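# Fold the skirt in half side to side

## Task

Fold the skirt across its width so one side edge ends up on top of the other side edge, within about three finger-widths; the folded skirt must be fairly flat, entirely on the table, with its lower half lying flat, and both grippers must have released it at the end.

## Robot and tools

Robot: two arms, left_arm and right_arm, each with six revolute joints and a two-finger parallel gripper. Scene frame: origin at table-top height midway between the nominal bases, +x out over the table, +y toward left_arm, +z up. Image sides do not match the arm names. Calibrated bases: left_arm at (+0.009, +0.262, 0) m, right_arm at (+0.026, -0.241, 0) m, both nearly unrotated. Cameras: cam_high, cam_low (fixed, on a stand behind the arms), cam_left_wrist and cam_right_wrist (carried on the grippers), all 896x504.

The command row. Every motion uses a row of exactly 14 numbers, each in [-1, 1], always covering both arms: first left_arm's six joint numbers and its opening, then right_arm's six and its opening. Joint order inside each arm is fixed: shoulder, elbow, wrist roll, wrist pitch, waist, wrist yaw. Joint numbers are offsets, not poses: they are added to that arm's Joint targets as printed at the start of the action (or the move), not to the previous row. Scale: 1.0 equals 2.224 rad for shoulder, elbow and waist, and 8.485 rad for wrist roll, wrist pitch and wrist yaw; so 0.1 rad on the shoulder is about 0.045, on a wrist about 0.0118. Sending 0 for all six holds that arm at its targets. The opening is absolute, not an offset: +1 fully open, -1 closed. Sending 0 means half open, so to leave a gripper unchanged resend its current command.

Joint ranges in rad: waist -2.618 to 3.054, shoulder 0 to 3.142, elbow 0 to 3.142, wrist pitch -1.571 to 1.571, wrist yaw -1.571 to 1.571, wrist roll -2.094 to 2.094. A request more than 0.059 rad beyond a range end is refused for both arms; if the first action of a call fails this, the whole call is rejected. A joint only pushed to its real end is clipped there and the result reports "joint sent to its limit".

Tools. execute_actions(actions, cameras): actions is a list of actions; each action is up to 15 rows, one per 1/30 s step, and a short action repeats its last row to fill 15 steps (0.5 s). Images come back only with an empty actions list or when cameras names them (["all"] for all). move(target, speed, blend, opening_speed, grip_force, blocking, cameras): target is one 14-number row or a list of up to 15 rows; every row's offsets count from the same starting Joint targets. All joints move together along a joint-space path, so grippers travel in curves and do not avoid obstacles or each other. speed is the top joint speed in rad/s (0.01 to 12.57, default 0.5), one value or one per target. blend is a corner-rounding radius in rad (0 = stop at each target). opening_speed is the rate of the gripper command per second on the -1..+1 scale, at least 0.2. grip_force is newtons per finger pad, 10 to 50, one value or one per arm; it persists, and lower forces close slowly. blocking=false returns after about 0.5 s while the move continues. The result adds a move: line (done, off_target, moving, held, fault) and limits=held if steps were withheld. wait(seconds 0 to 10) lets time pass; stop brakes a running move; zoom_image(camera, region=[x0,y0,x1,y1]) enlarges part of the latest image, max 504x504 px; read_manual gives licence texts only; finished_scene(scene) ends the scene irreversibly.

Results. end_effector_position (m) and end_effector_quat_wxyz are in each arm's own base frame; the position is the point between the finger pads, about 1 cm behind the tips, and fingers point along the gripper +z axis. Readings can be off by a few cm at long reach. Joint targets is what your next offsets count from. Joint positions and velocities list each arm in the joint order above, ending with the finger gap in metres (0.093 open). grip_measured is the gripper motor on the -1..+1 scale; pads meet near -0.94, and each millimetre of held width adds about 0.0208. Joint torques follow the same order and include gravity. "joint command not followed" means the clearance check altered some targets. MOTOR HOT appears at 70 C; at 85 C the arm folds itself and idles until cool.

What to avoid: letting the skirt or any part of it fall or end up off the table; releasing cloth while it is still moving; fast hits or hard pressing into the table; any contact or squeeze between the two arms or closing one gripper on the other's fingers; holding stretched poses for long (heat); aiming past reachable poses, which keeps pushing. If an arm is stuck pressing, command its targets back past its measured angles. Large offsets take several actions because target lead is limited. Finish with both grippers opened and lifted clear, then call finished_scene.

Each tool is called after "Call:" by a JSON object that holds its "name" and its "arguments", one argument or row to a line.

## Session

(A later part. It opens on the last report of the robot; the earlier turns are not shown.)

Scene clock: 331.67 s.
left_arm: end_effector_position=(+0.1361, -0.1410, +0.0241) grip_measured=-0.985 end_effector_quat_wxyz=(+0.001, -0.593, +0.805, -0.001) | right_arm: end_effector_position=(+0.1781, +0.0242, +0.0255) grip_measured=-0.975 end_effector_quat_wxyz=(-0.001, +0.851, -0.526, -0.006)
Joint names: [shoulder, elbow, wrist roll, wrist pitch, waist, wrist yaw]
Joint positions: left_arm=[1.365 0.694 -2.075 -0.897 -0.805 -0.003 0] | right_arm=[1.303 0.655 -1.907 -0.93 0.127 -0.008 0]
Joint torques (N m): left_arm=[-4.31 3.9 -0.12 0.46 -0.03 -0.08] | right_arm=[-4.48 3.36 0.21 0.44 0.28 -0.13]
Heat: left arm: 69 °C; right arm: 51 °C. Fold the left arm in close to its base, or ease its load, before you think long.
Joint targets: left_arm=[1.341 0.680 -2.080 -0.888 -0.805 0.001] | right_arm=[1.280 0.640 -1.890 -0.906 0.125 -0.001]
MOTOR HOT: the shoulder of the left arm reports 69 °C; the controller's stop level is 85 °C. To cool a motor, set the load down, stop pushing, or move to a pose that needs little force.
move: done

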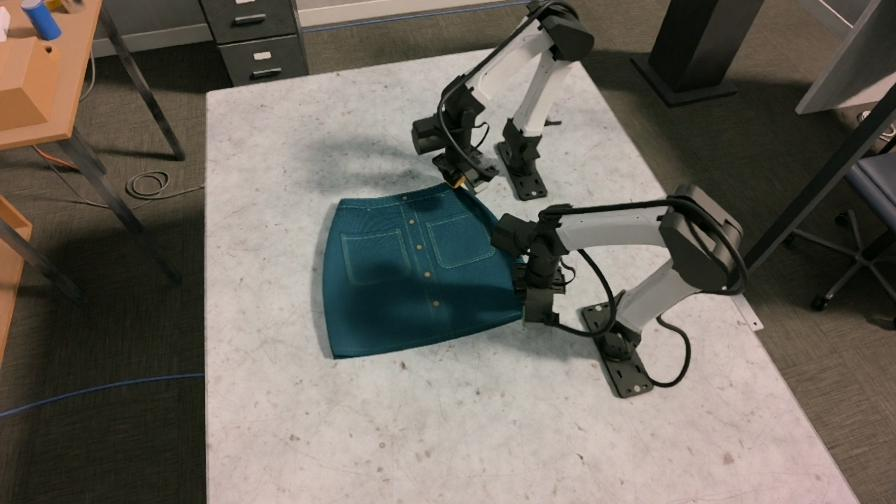

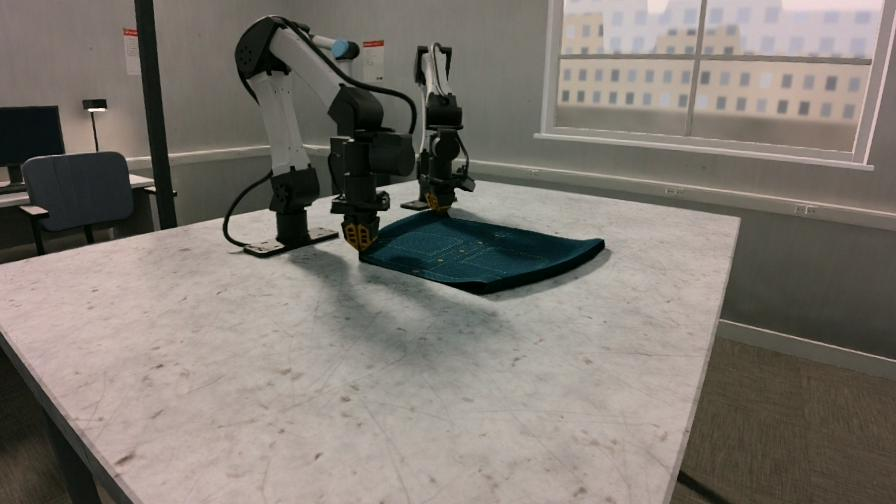

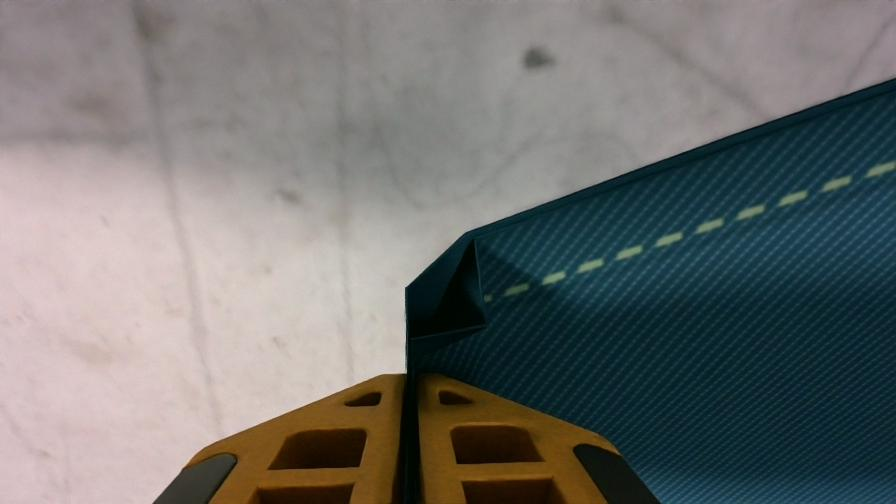

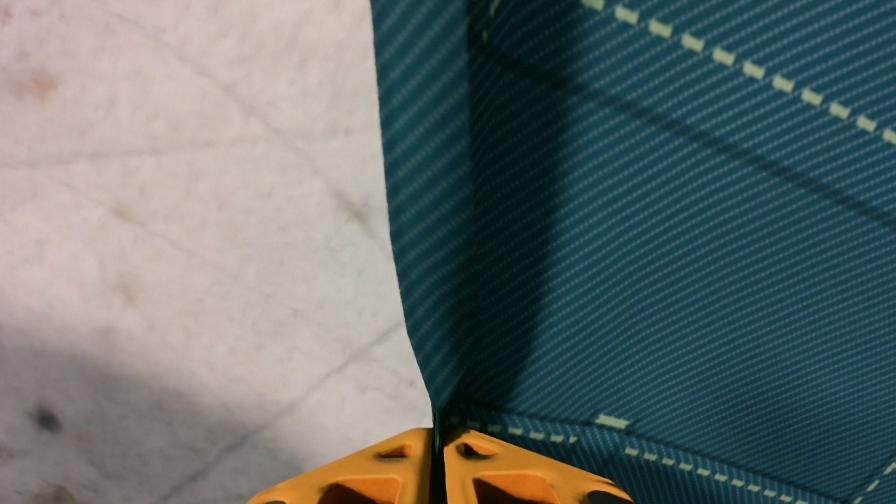

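Call:
{"name": "move", "arguments": {
  "target": [
    [0.0139, 0.2833, 0.0006, -0.0598, 0.0922, 0, -1, 0.0126, 0.1844, 0.0153, -0.037, -0.0013, 0, -1],
    [0.2055, 0.58, 0.01, -0.0662, 0.2037, 0, -1, 0.1416, 0.3642, 0.0454, -0.0311, -0.009, 0, -1],
    [0.3629, 0.6542, 0.0094, -0.0185, 0.2563, 0, -1, 0.2684, 0.4182, 0.0748, 0.0037, -0.0157, 0, -1],
    [0.4114, 0.5531, 0.0071, 0.0292, 0.2675, 0, -1, 0.3188, 0.362, 0.0851, 0.0355, -0.018, 0, -1],
    [0.4492, 0.5405, 0.0071, 0.041, 0.2707, 0, -1, 0.3453, 0.357, 0.0866, 0.0428, -0.018, 0, -1]
  ],
  "speed": 0.4,
  "blend": [0.08, 0.08, 0.08, 0.03, 0],
  "cameras": ["all"]
}}

Scene clock: 388.57 s.
left_arm: end_effector_position=(+0.5593, -0.1233, +0.0445) grip_measured=-0.985 end_effector_quat_wxyz=(-0.117, +0.755, -0.601, +0.236) | right_arm: end_effector_position=(+0.4695, +0.0463, +0.0420) grip_measured=-0.975 end_effector_quat_wxyz=(+0.173, -0.582, +0.788, -0.105)
Joint names: [shoulder, elbow, wrist roll, wrist pitch, waist, wrist yaw]
Joint positions: left_arm=[2.335 1.892 -2.014 -0.596 -0.218 -0.003 0] | right_arm=[2.035 1.451 -1.173 -0.579 0.1 0.004 0]
Joint torques (N m): left_arm=[-10.22 5.79 -0.1 2.08 1.36 -0.07] | right_arm=[-8.32 4.11 0.25 1.44 -0.75 -0.11]
Heat: left arm: 51 °C; right arm: 42 °C.
Joint targets: left_arm=[2.341 1.882 -2.020 -0.541 -0.203 0.001] | right_arm=[2.048 1.434 -1.155 -0.543 0.085 -0.001]
MOTOR HOT: cleared for the motors of the left arm.
move: off_target (left_arm, right_arm); left_arm: the wrist pitch is farthest, 0.056 rad from its target; right_arm: the wrist pitch is farthest, 0.036 rad from its target

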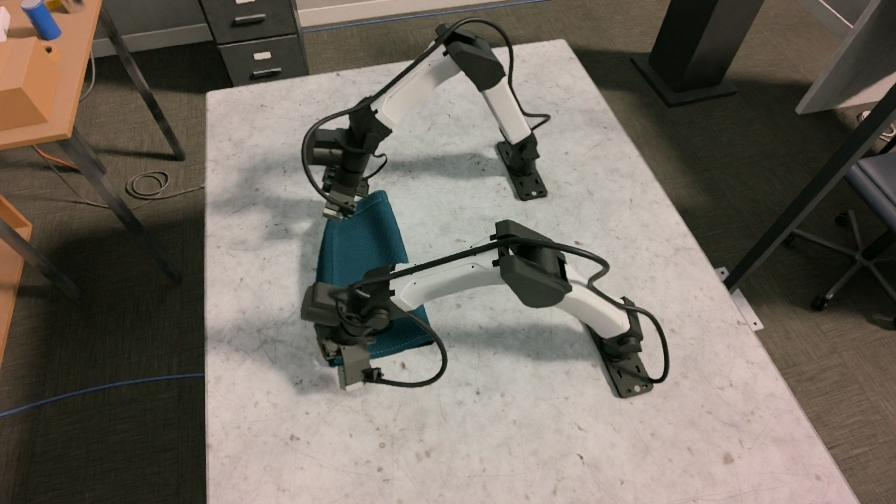

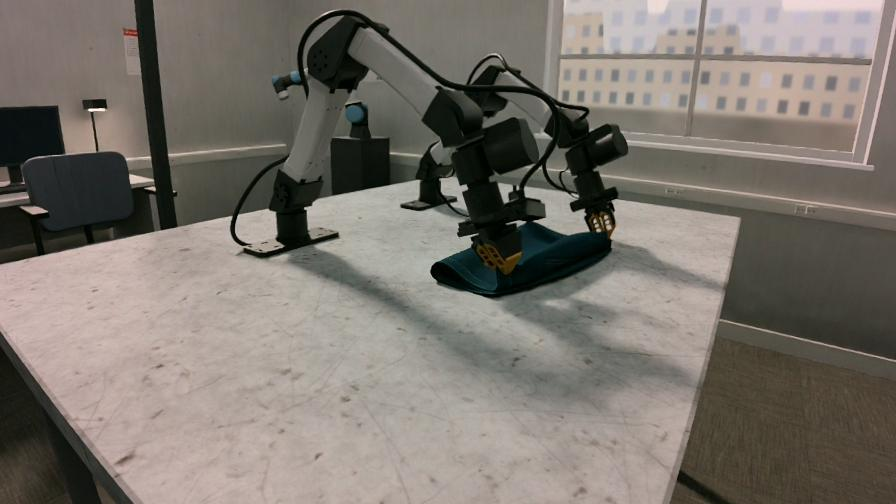

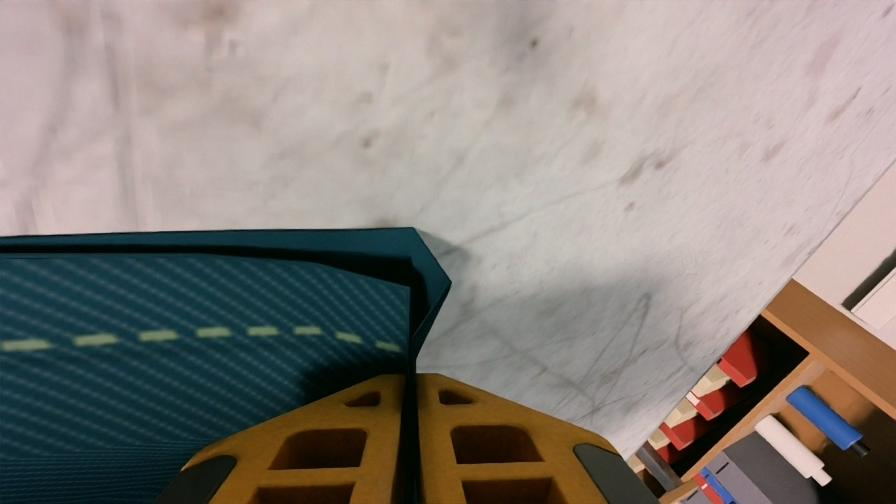

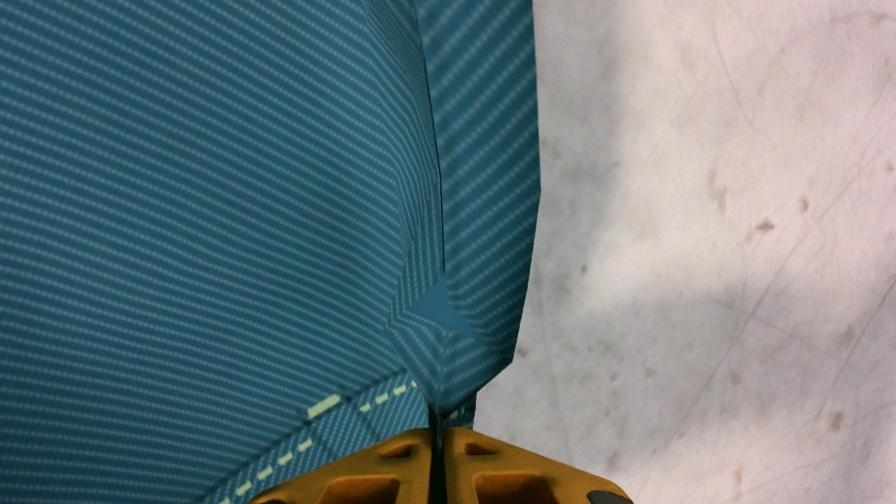

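Call:
{"name": "move", "arguments": {
  "target": [0.0238, -0.0072, 0, 0.0095, 0.0031, 0, -1, 0.0319, 0, 0, 0.0092, -0.0099, 0, -1],
  "speed": 0.2,
  "cameras": ["cam_low", "cam_left_wrist", "cam_right_wrist"]
}}

Scene clock: 416.13 s.
left_arm: end_effector_position=(+0.5725, -0.1268, +0.0348) grip_measured=-0.985 end_effector_quat_wxyz=(-0.125, +0.749, -0.597, +0.257) | right_arm: end_effector_position=(+0.4849, +0.0383, +0.0239) grip_measured=-0.975 end_effector_quat_wxyz=(+0.184, -0.572, +0.791, -0.114)
Joint names: [shoulder, elbow, wrist roll, wrist pitch, waist, wrist yaw]
Joint positions: left_arm=[2.367 1.884 -2.014 -0.508 -0.218 0 0] | right_arm=[2.093 1.451 -1.173 -0.492 0.08 0.003 0]
Joint torques (N m): left_arm=[-8.81 4.97 -0.1 2.08 2 -0.09] | right_arm=[-7.71 3.97 0.23 1.37 -0.81 -0.11]
Heat: left arm: 61 °C; right arm: 41 °C.
Joint targets: left_arm=[2.394 1.866 -2.020 -0.460 -0.196 0.001] | right_arm=[2.119 1.434 -1.155 -0.465 0.063 -0.001]
move: off_target (left_arm); left_arm: the wrist pitch is farthest, 0.048 rad from its target
Images, in order (width x height): cam_low 896x504, cam_left_wrist 896x504, cam_right_wrist 896x504.

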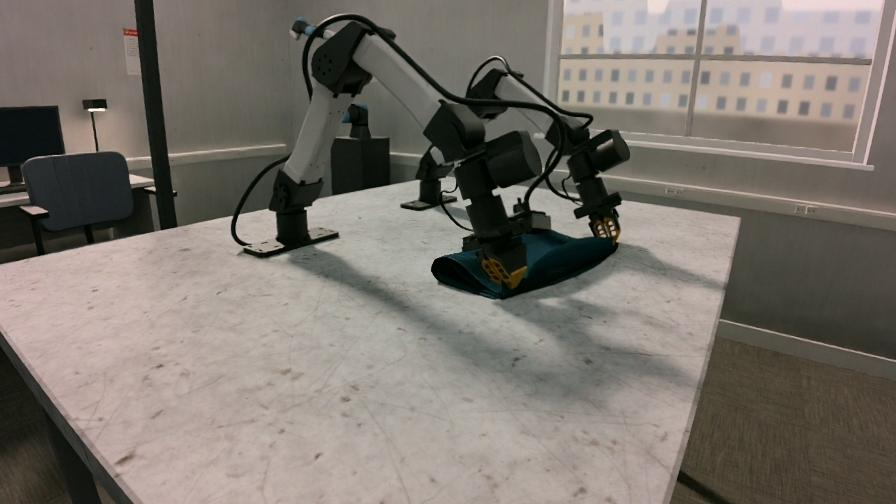

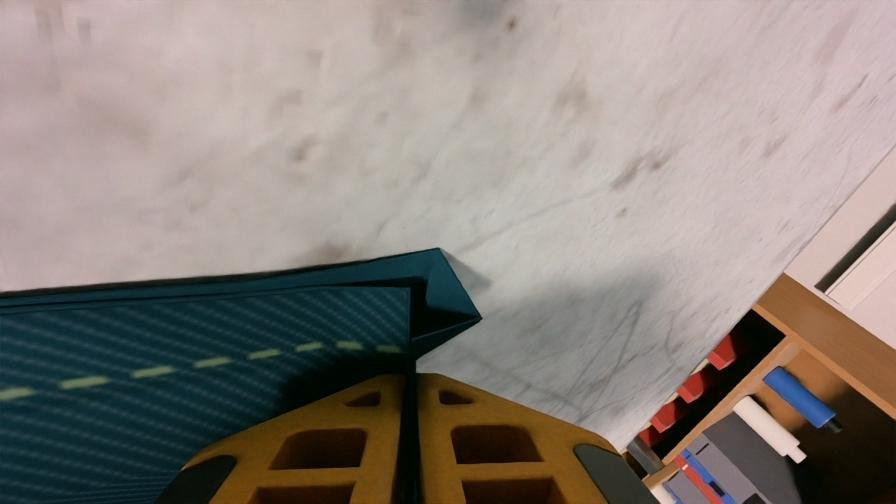

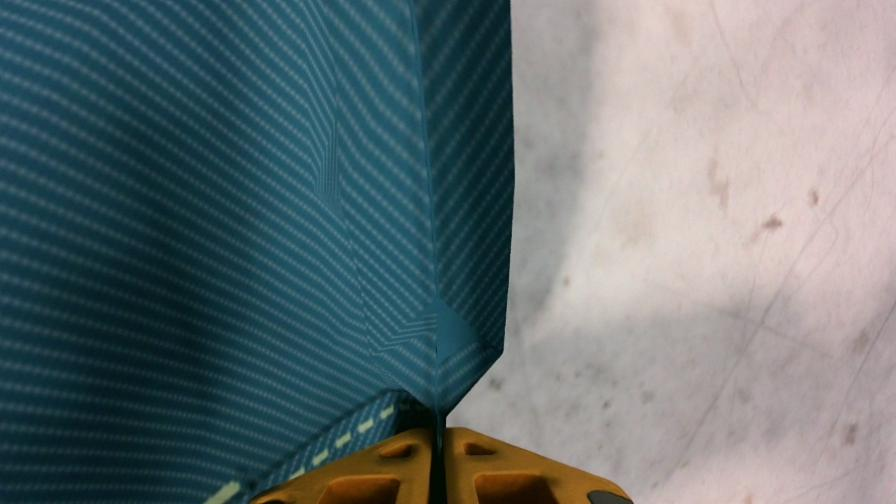

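Call:
{"name": "move", "arguments": {
  "target": [
    [-0.0045, 0, 0, -0.0014, 0, 0, -0.7, -0.0045, 0, 0, -0.0014, 0, 0, -0.7],
    [-0.0917, 0.0063, 0, -0.0224, 0, 0, -0.4, -0.0782, 0.0432, 0, -0.0277, 0, 0, -0.4]
  ],
  "speed": [0.15, 0.2],
  "opening_speed": 1.0,
  "cameras": ["all"]
}}

Scene clock: 430.03 s.
left_arm: end_effector_position=(+0.5597, -0.1194, +0.0933) grip_measured=-0.403 end_effector_quat_wxyz=(-0.132, +0.749, -0.592, +0.268) | right_arm: end_effector_position=(+0.4652, +0.0358, +0.0692) grip_measured=-0.401 end_effector_quat_wxyz=(+0.172, -0.573, +0.794, -0.108)
Joint names: [shoulder, elbow, wrist roll, wrist pitch, waist, wrist yaw]
Joint positions: left_arm=[2.238 1.884 -2.014 -0.61 -0.21 0 0.026] | right_arm=[1.984 1.489 -1.173 -0.666 0.078 0.004 0.026]
Joint torques (N m): left_arm=[-14.19 6.52 -0.1 1.22 1.24 -0.09] | right_arm=[-12.7 8.62 0.24 0.74 -0.8 -0.12]
Heat: left arm: 63 °C; right arm: 42 °C.
Joint targets: left_arm=[2.190 1.880 -2.020 -0.650 -0.196 0.001] | right_arm=[1.945 1.530 -1.155 -0.700 0.063 -0.001]
move: off_target (left_arm, right_arm); target 2's new numbers were sent with left_arm's shoulder 0.048 rad from that target; left_arm: the shoulder is farthest, 0.048 rad from its target; right_arm: the elbow is farthest, 0.041 rad from its target

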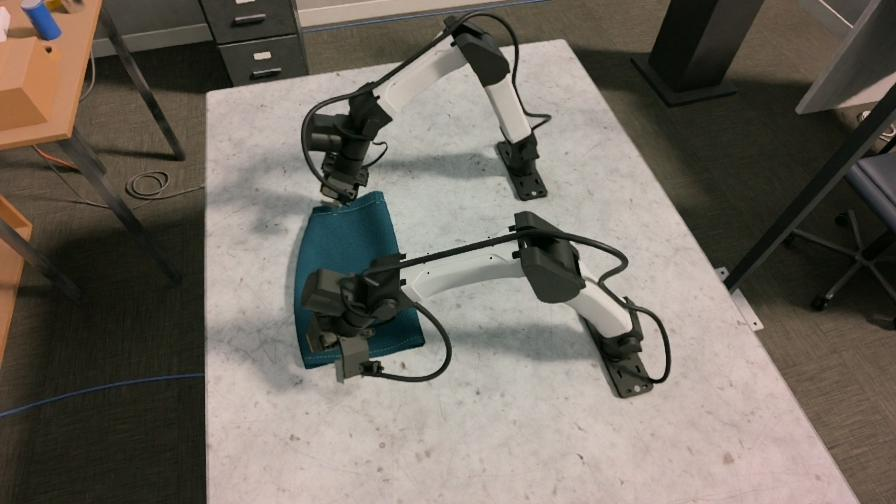

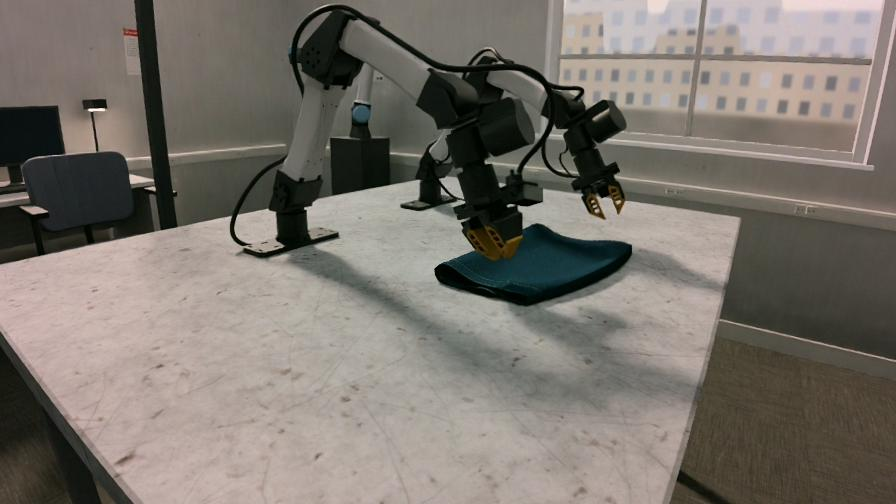

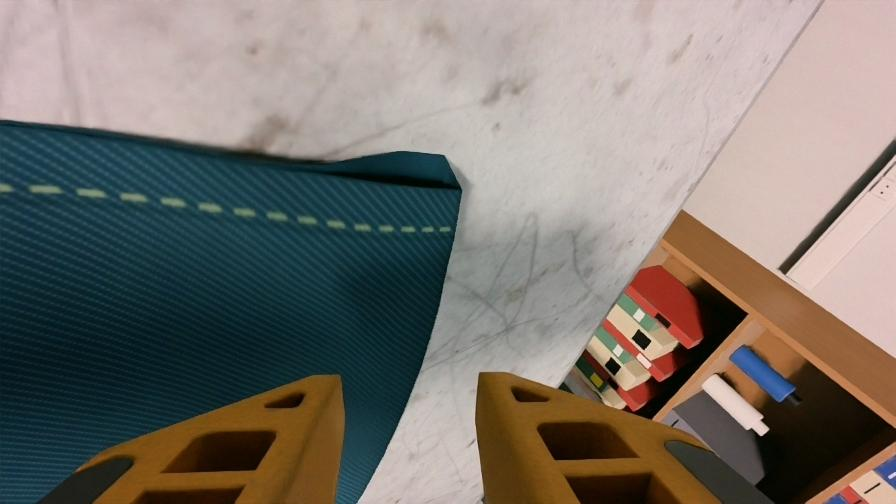

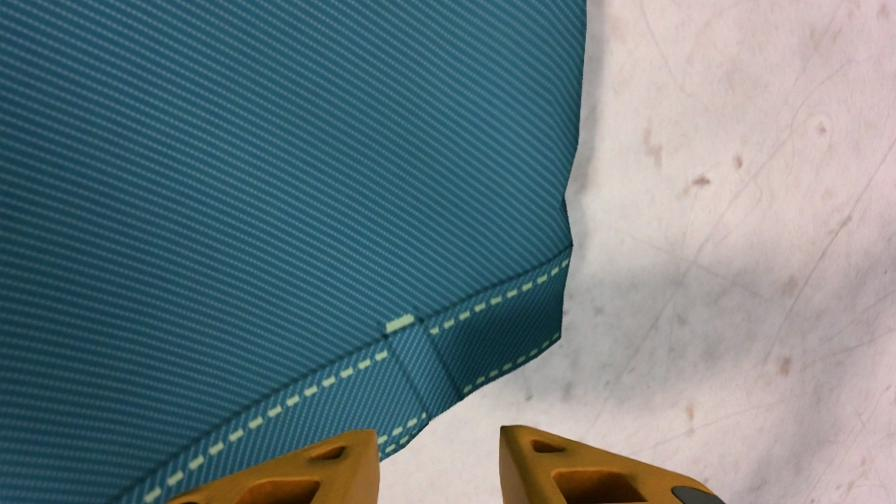

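Call:
{"name": "move", "arguments": {
  "target": [
    [-0.5351, -0.4856, 0.2381, -0.0259, 0.4478, 0, 0, -0.4249, -0.3282, 0.1361, -0.02, -0.388, 0, 0]
  ],
  "speed": 1.0,
  "cameras": ["cam_high", "cam_low"]
}}

Scene clock: 449.23 s.
left_arm: end_effector_position=(+0.1792, +0.1862, +0.1406) grip_measured=-0.003 end_effector_quat_wxyz=(+0.247, -0.384, +0.884, +0.105) | right_arm: end_effector_position=(+0.1806, -0.1847, +0.1404) grip_measured=-0.001 end_effector_quat_wxyz=(+0.246, +0.367, +0.891, -0.103)
Joint names: [shoulder, elbow, wrist roll, wrist pitch, waist, wrist yaw]
Joint positions: left_arm=[1.017 0.817 -0.017 -0.828 0.801 -0.006 0.045] | right_arm=[1.019 0.819 -0.018 -0.831 -0.801 -0.006 0.045]
Joint torques (N m): left_arm=[-2.52 5.41 0.11 1.19 1.17 -0.04] | right_arm=[-3.25 4.44 0.2 0.97 -0.62 -0.07]
Heat: left arm: 70 °C; right arm: 47 °C. Fold the left arm in close to its base, or ease its load, before you think long.
Joint targets: left_arm=[0.999 0.800 0.001 -0.870 0.800 0.001] | right_arm=[1.000 0.800 -0.001 -0.869 -0.800 -0.001]
MOTOR HOT: the shoulder of the left arm reports 70 °C; the controller's stop level is 85 °C. To cool a motor, set the load down, stop pushing, or move to a pose that needs little force.
move: off_target (left_arm, right_arm); left_arm: the wrist pitch is farthest, 0.042 rad from its target; right_arm: the wrist pitch is farthest, 0.039 rad from its target
Images, in order (width x height): cam_high 896x504, cam_low 896x504.

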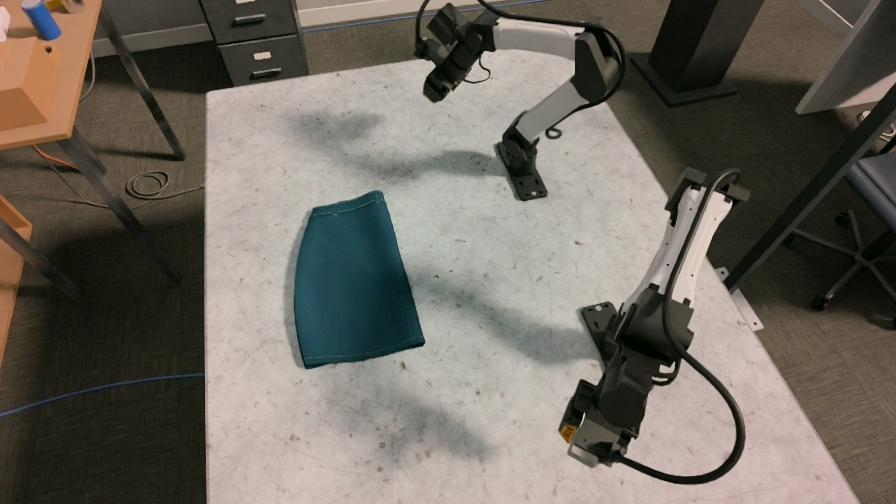

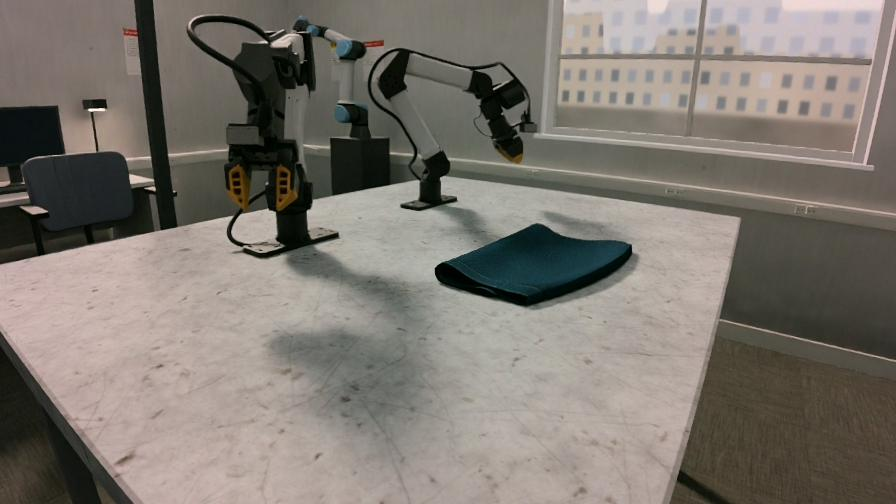

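Call:
{"name": "zoom_image", "arguments": {
  "camera": "cam_low",
  "region": [410, 190, 660, 330]
}}

Call:
{"name": "zoom_image", "arguments": {
  "camera": "cam_high",
  "region": [270, 170, 450, 390]
}}

Scaled by 2.016 from the camera's 896x504 image, which has a finer 1280x720 frame.

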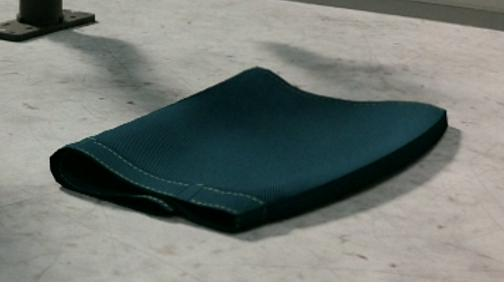

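Scaled by 2.291 from the camera's 896x504 image, which has a finer 1280x720 frame.

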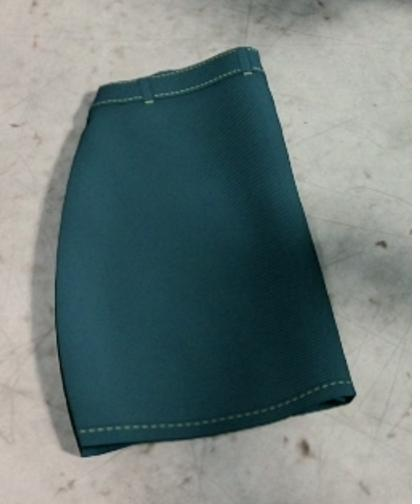

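Call:
{"name": "execute_actions", "arguments": {
  "actions": [],
  "cameras": ["cam_high", "cam_right_wrist"]
}}

Scene clock: 462.93 s.
left_arm: end_effector_position=(+0.1792, +0.1862, +0.1406) grip_measured=-0.003 end_effector_quat_wxyz=(+0.247, -0.384, +0.884, +0.105) | right_arm: end_effector_position=(+0.1806, -0.1847, +0.1404) grip_measured=-0.001 end_effector_quat_wxyz=(+0.246, +0.367, +0.891, -0.103)
Joint names: [shoulder, elbow, wrist roll, wrist pitch, waist, wrist yaw]
Joint positions: left_arm=[1.017 0.817 -0.017 -0.828 0.801 -0.006 0.045] | right_arm=[1.019 0.819 -0.018 -0.831 -0.801 -0.006 0.045]
Joint velocities: within noise
Joint torques (N m): left_arm=[-2.52 5.44 0.12 1.19 1.17 -0.04] | right_arm=[-3.23 4.4 0.2 0.97 -0.57 -0.05]
Heat: left arm: 63 °C; right arm: 43 °C.
Joint targets: left_arm=[0.999 0.800 0.001 -0.870 0.800 0.001] | right_arm=[1.000 0.800 -0.001 -0.869 -0.800 -0.001]
Tool commands: left_gripper/opening=+0.0 right_gripper/opening=+0.0
MOTOR HOT: cleared for the motors of the left arm.
Images, in order (width x height): cam_high 896x504, cam_right_wrist 896x504.

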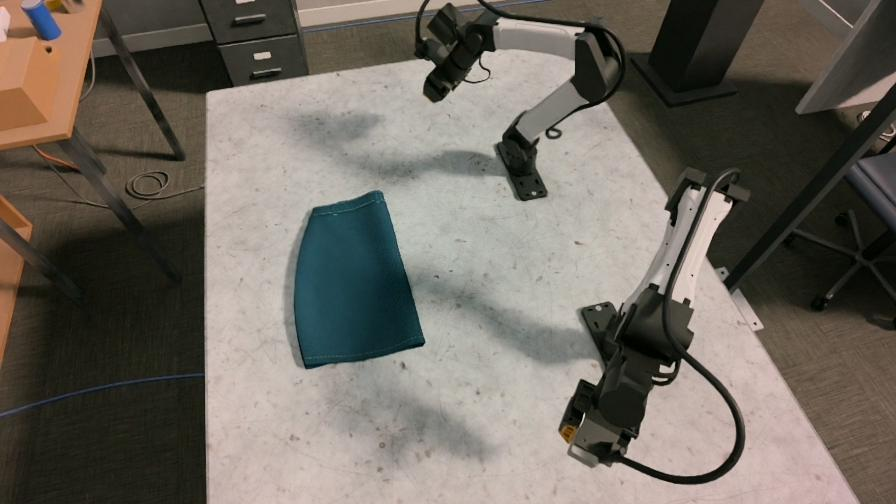

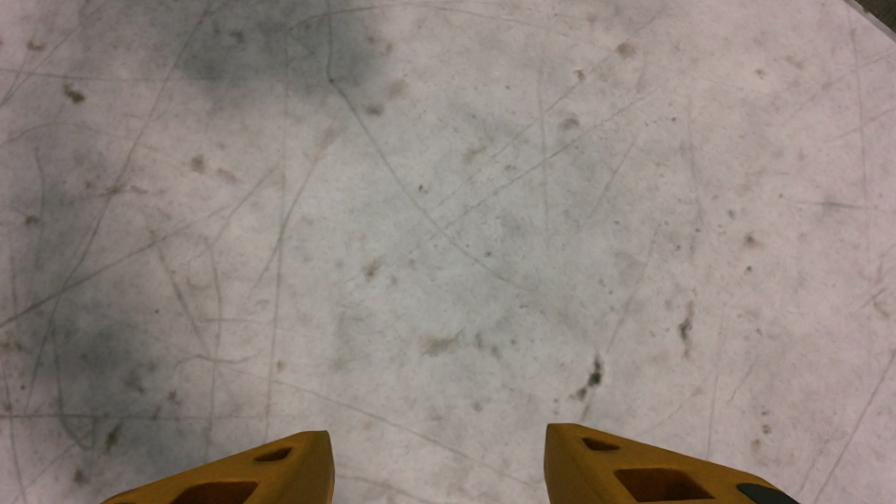

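Call:
{"name": "finished_scene", "arguments": {
  "scene": 2
}}

The scene is finished: the task was done.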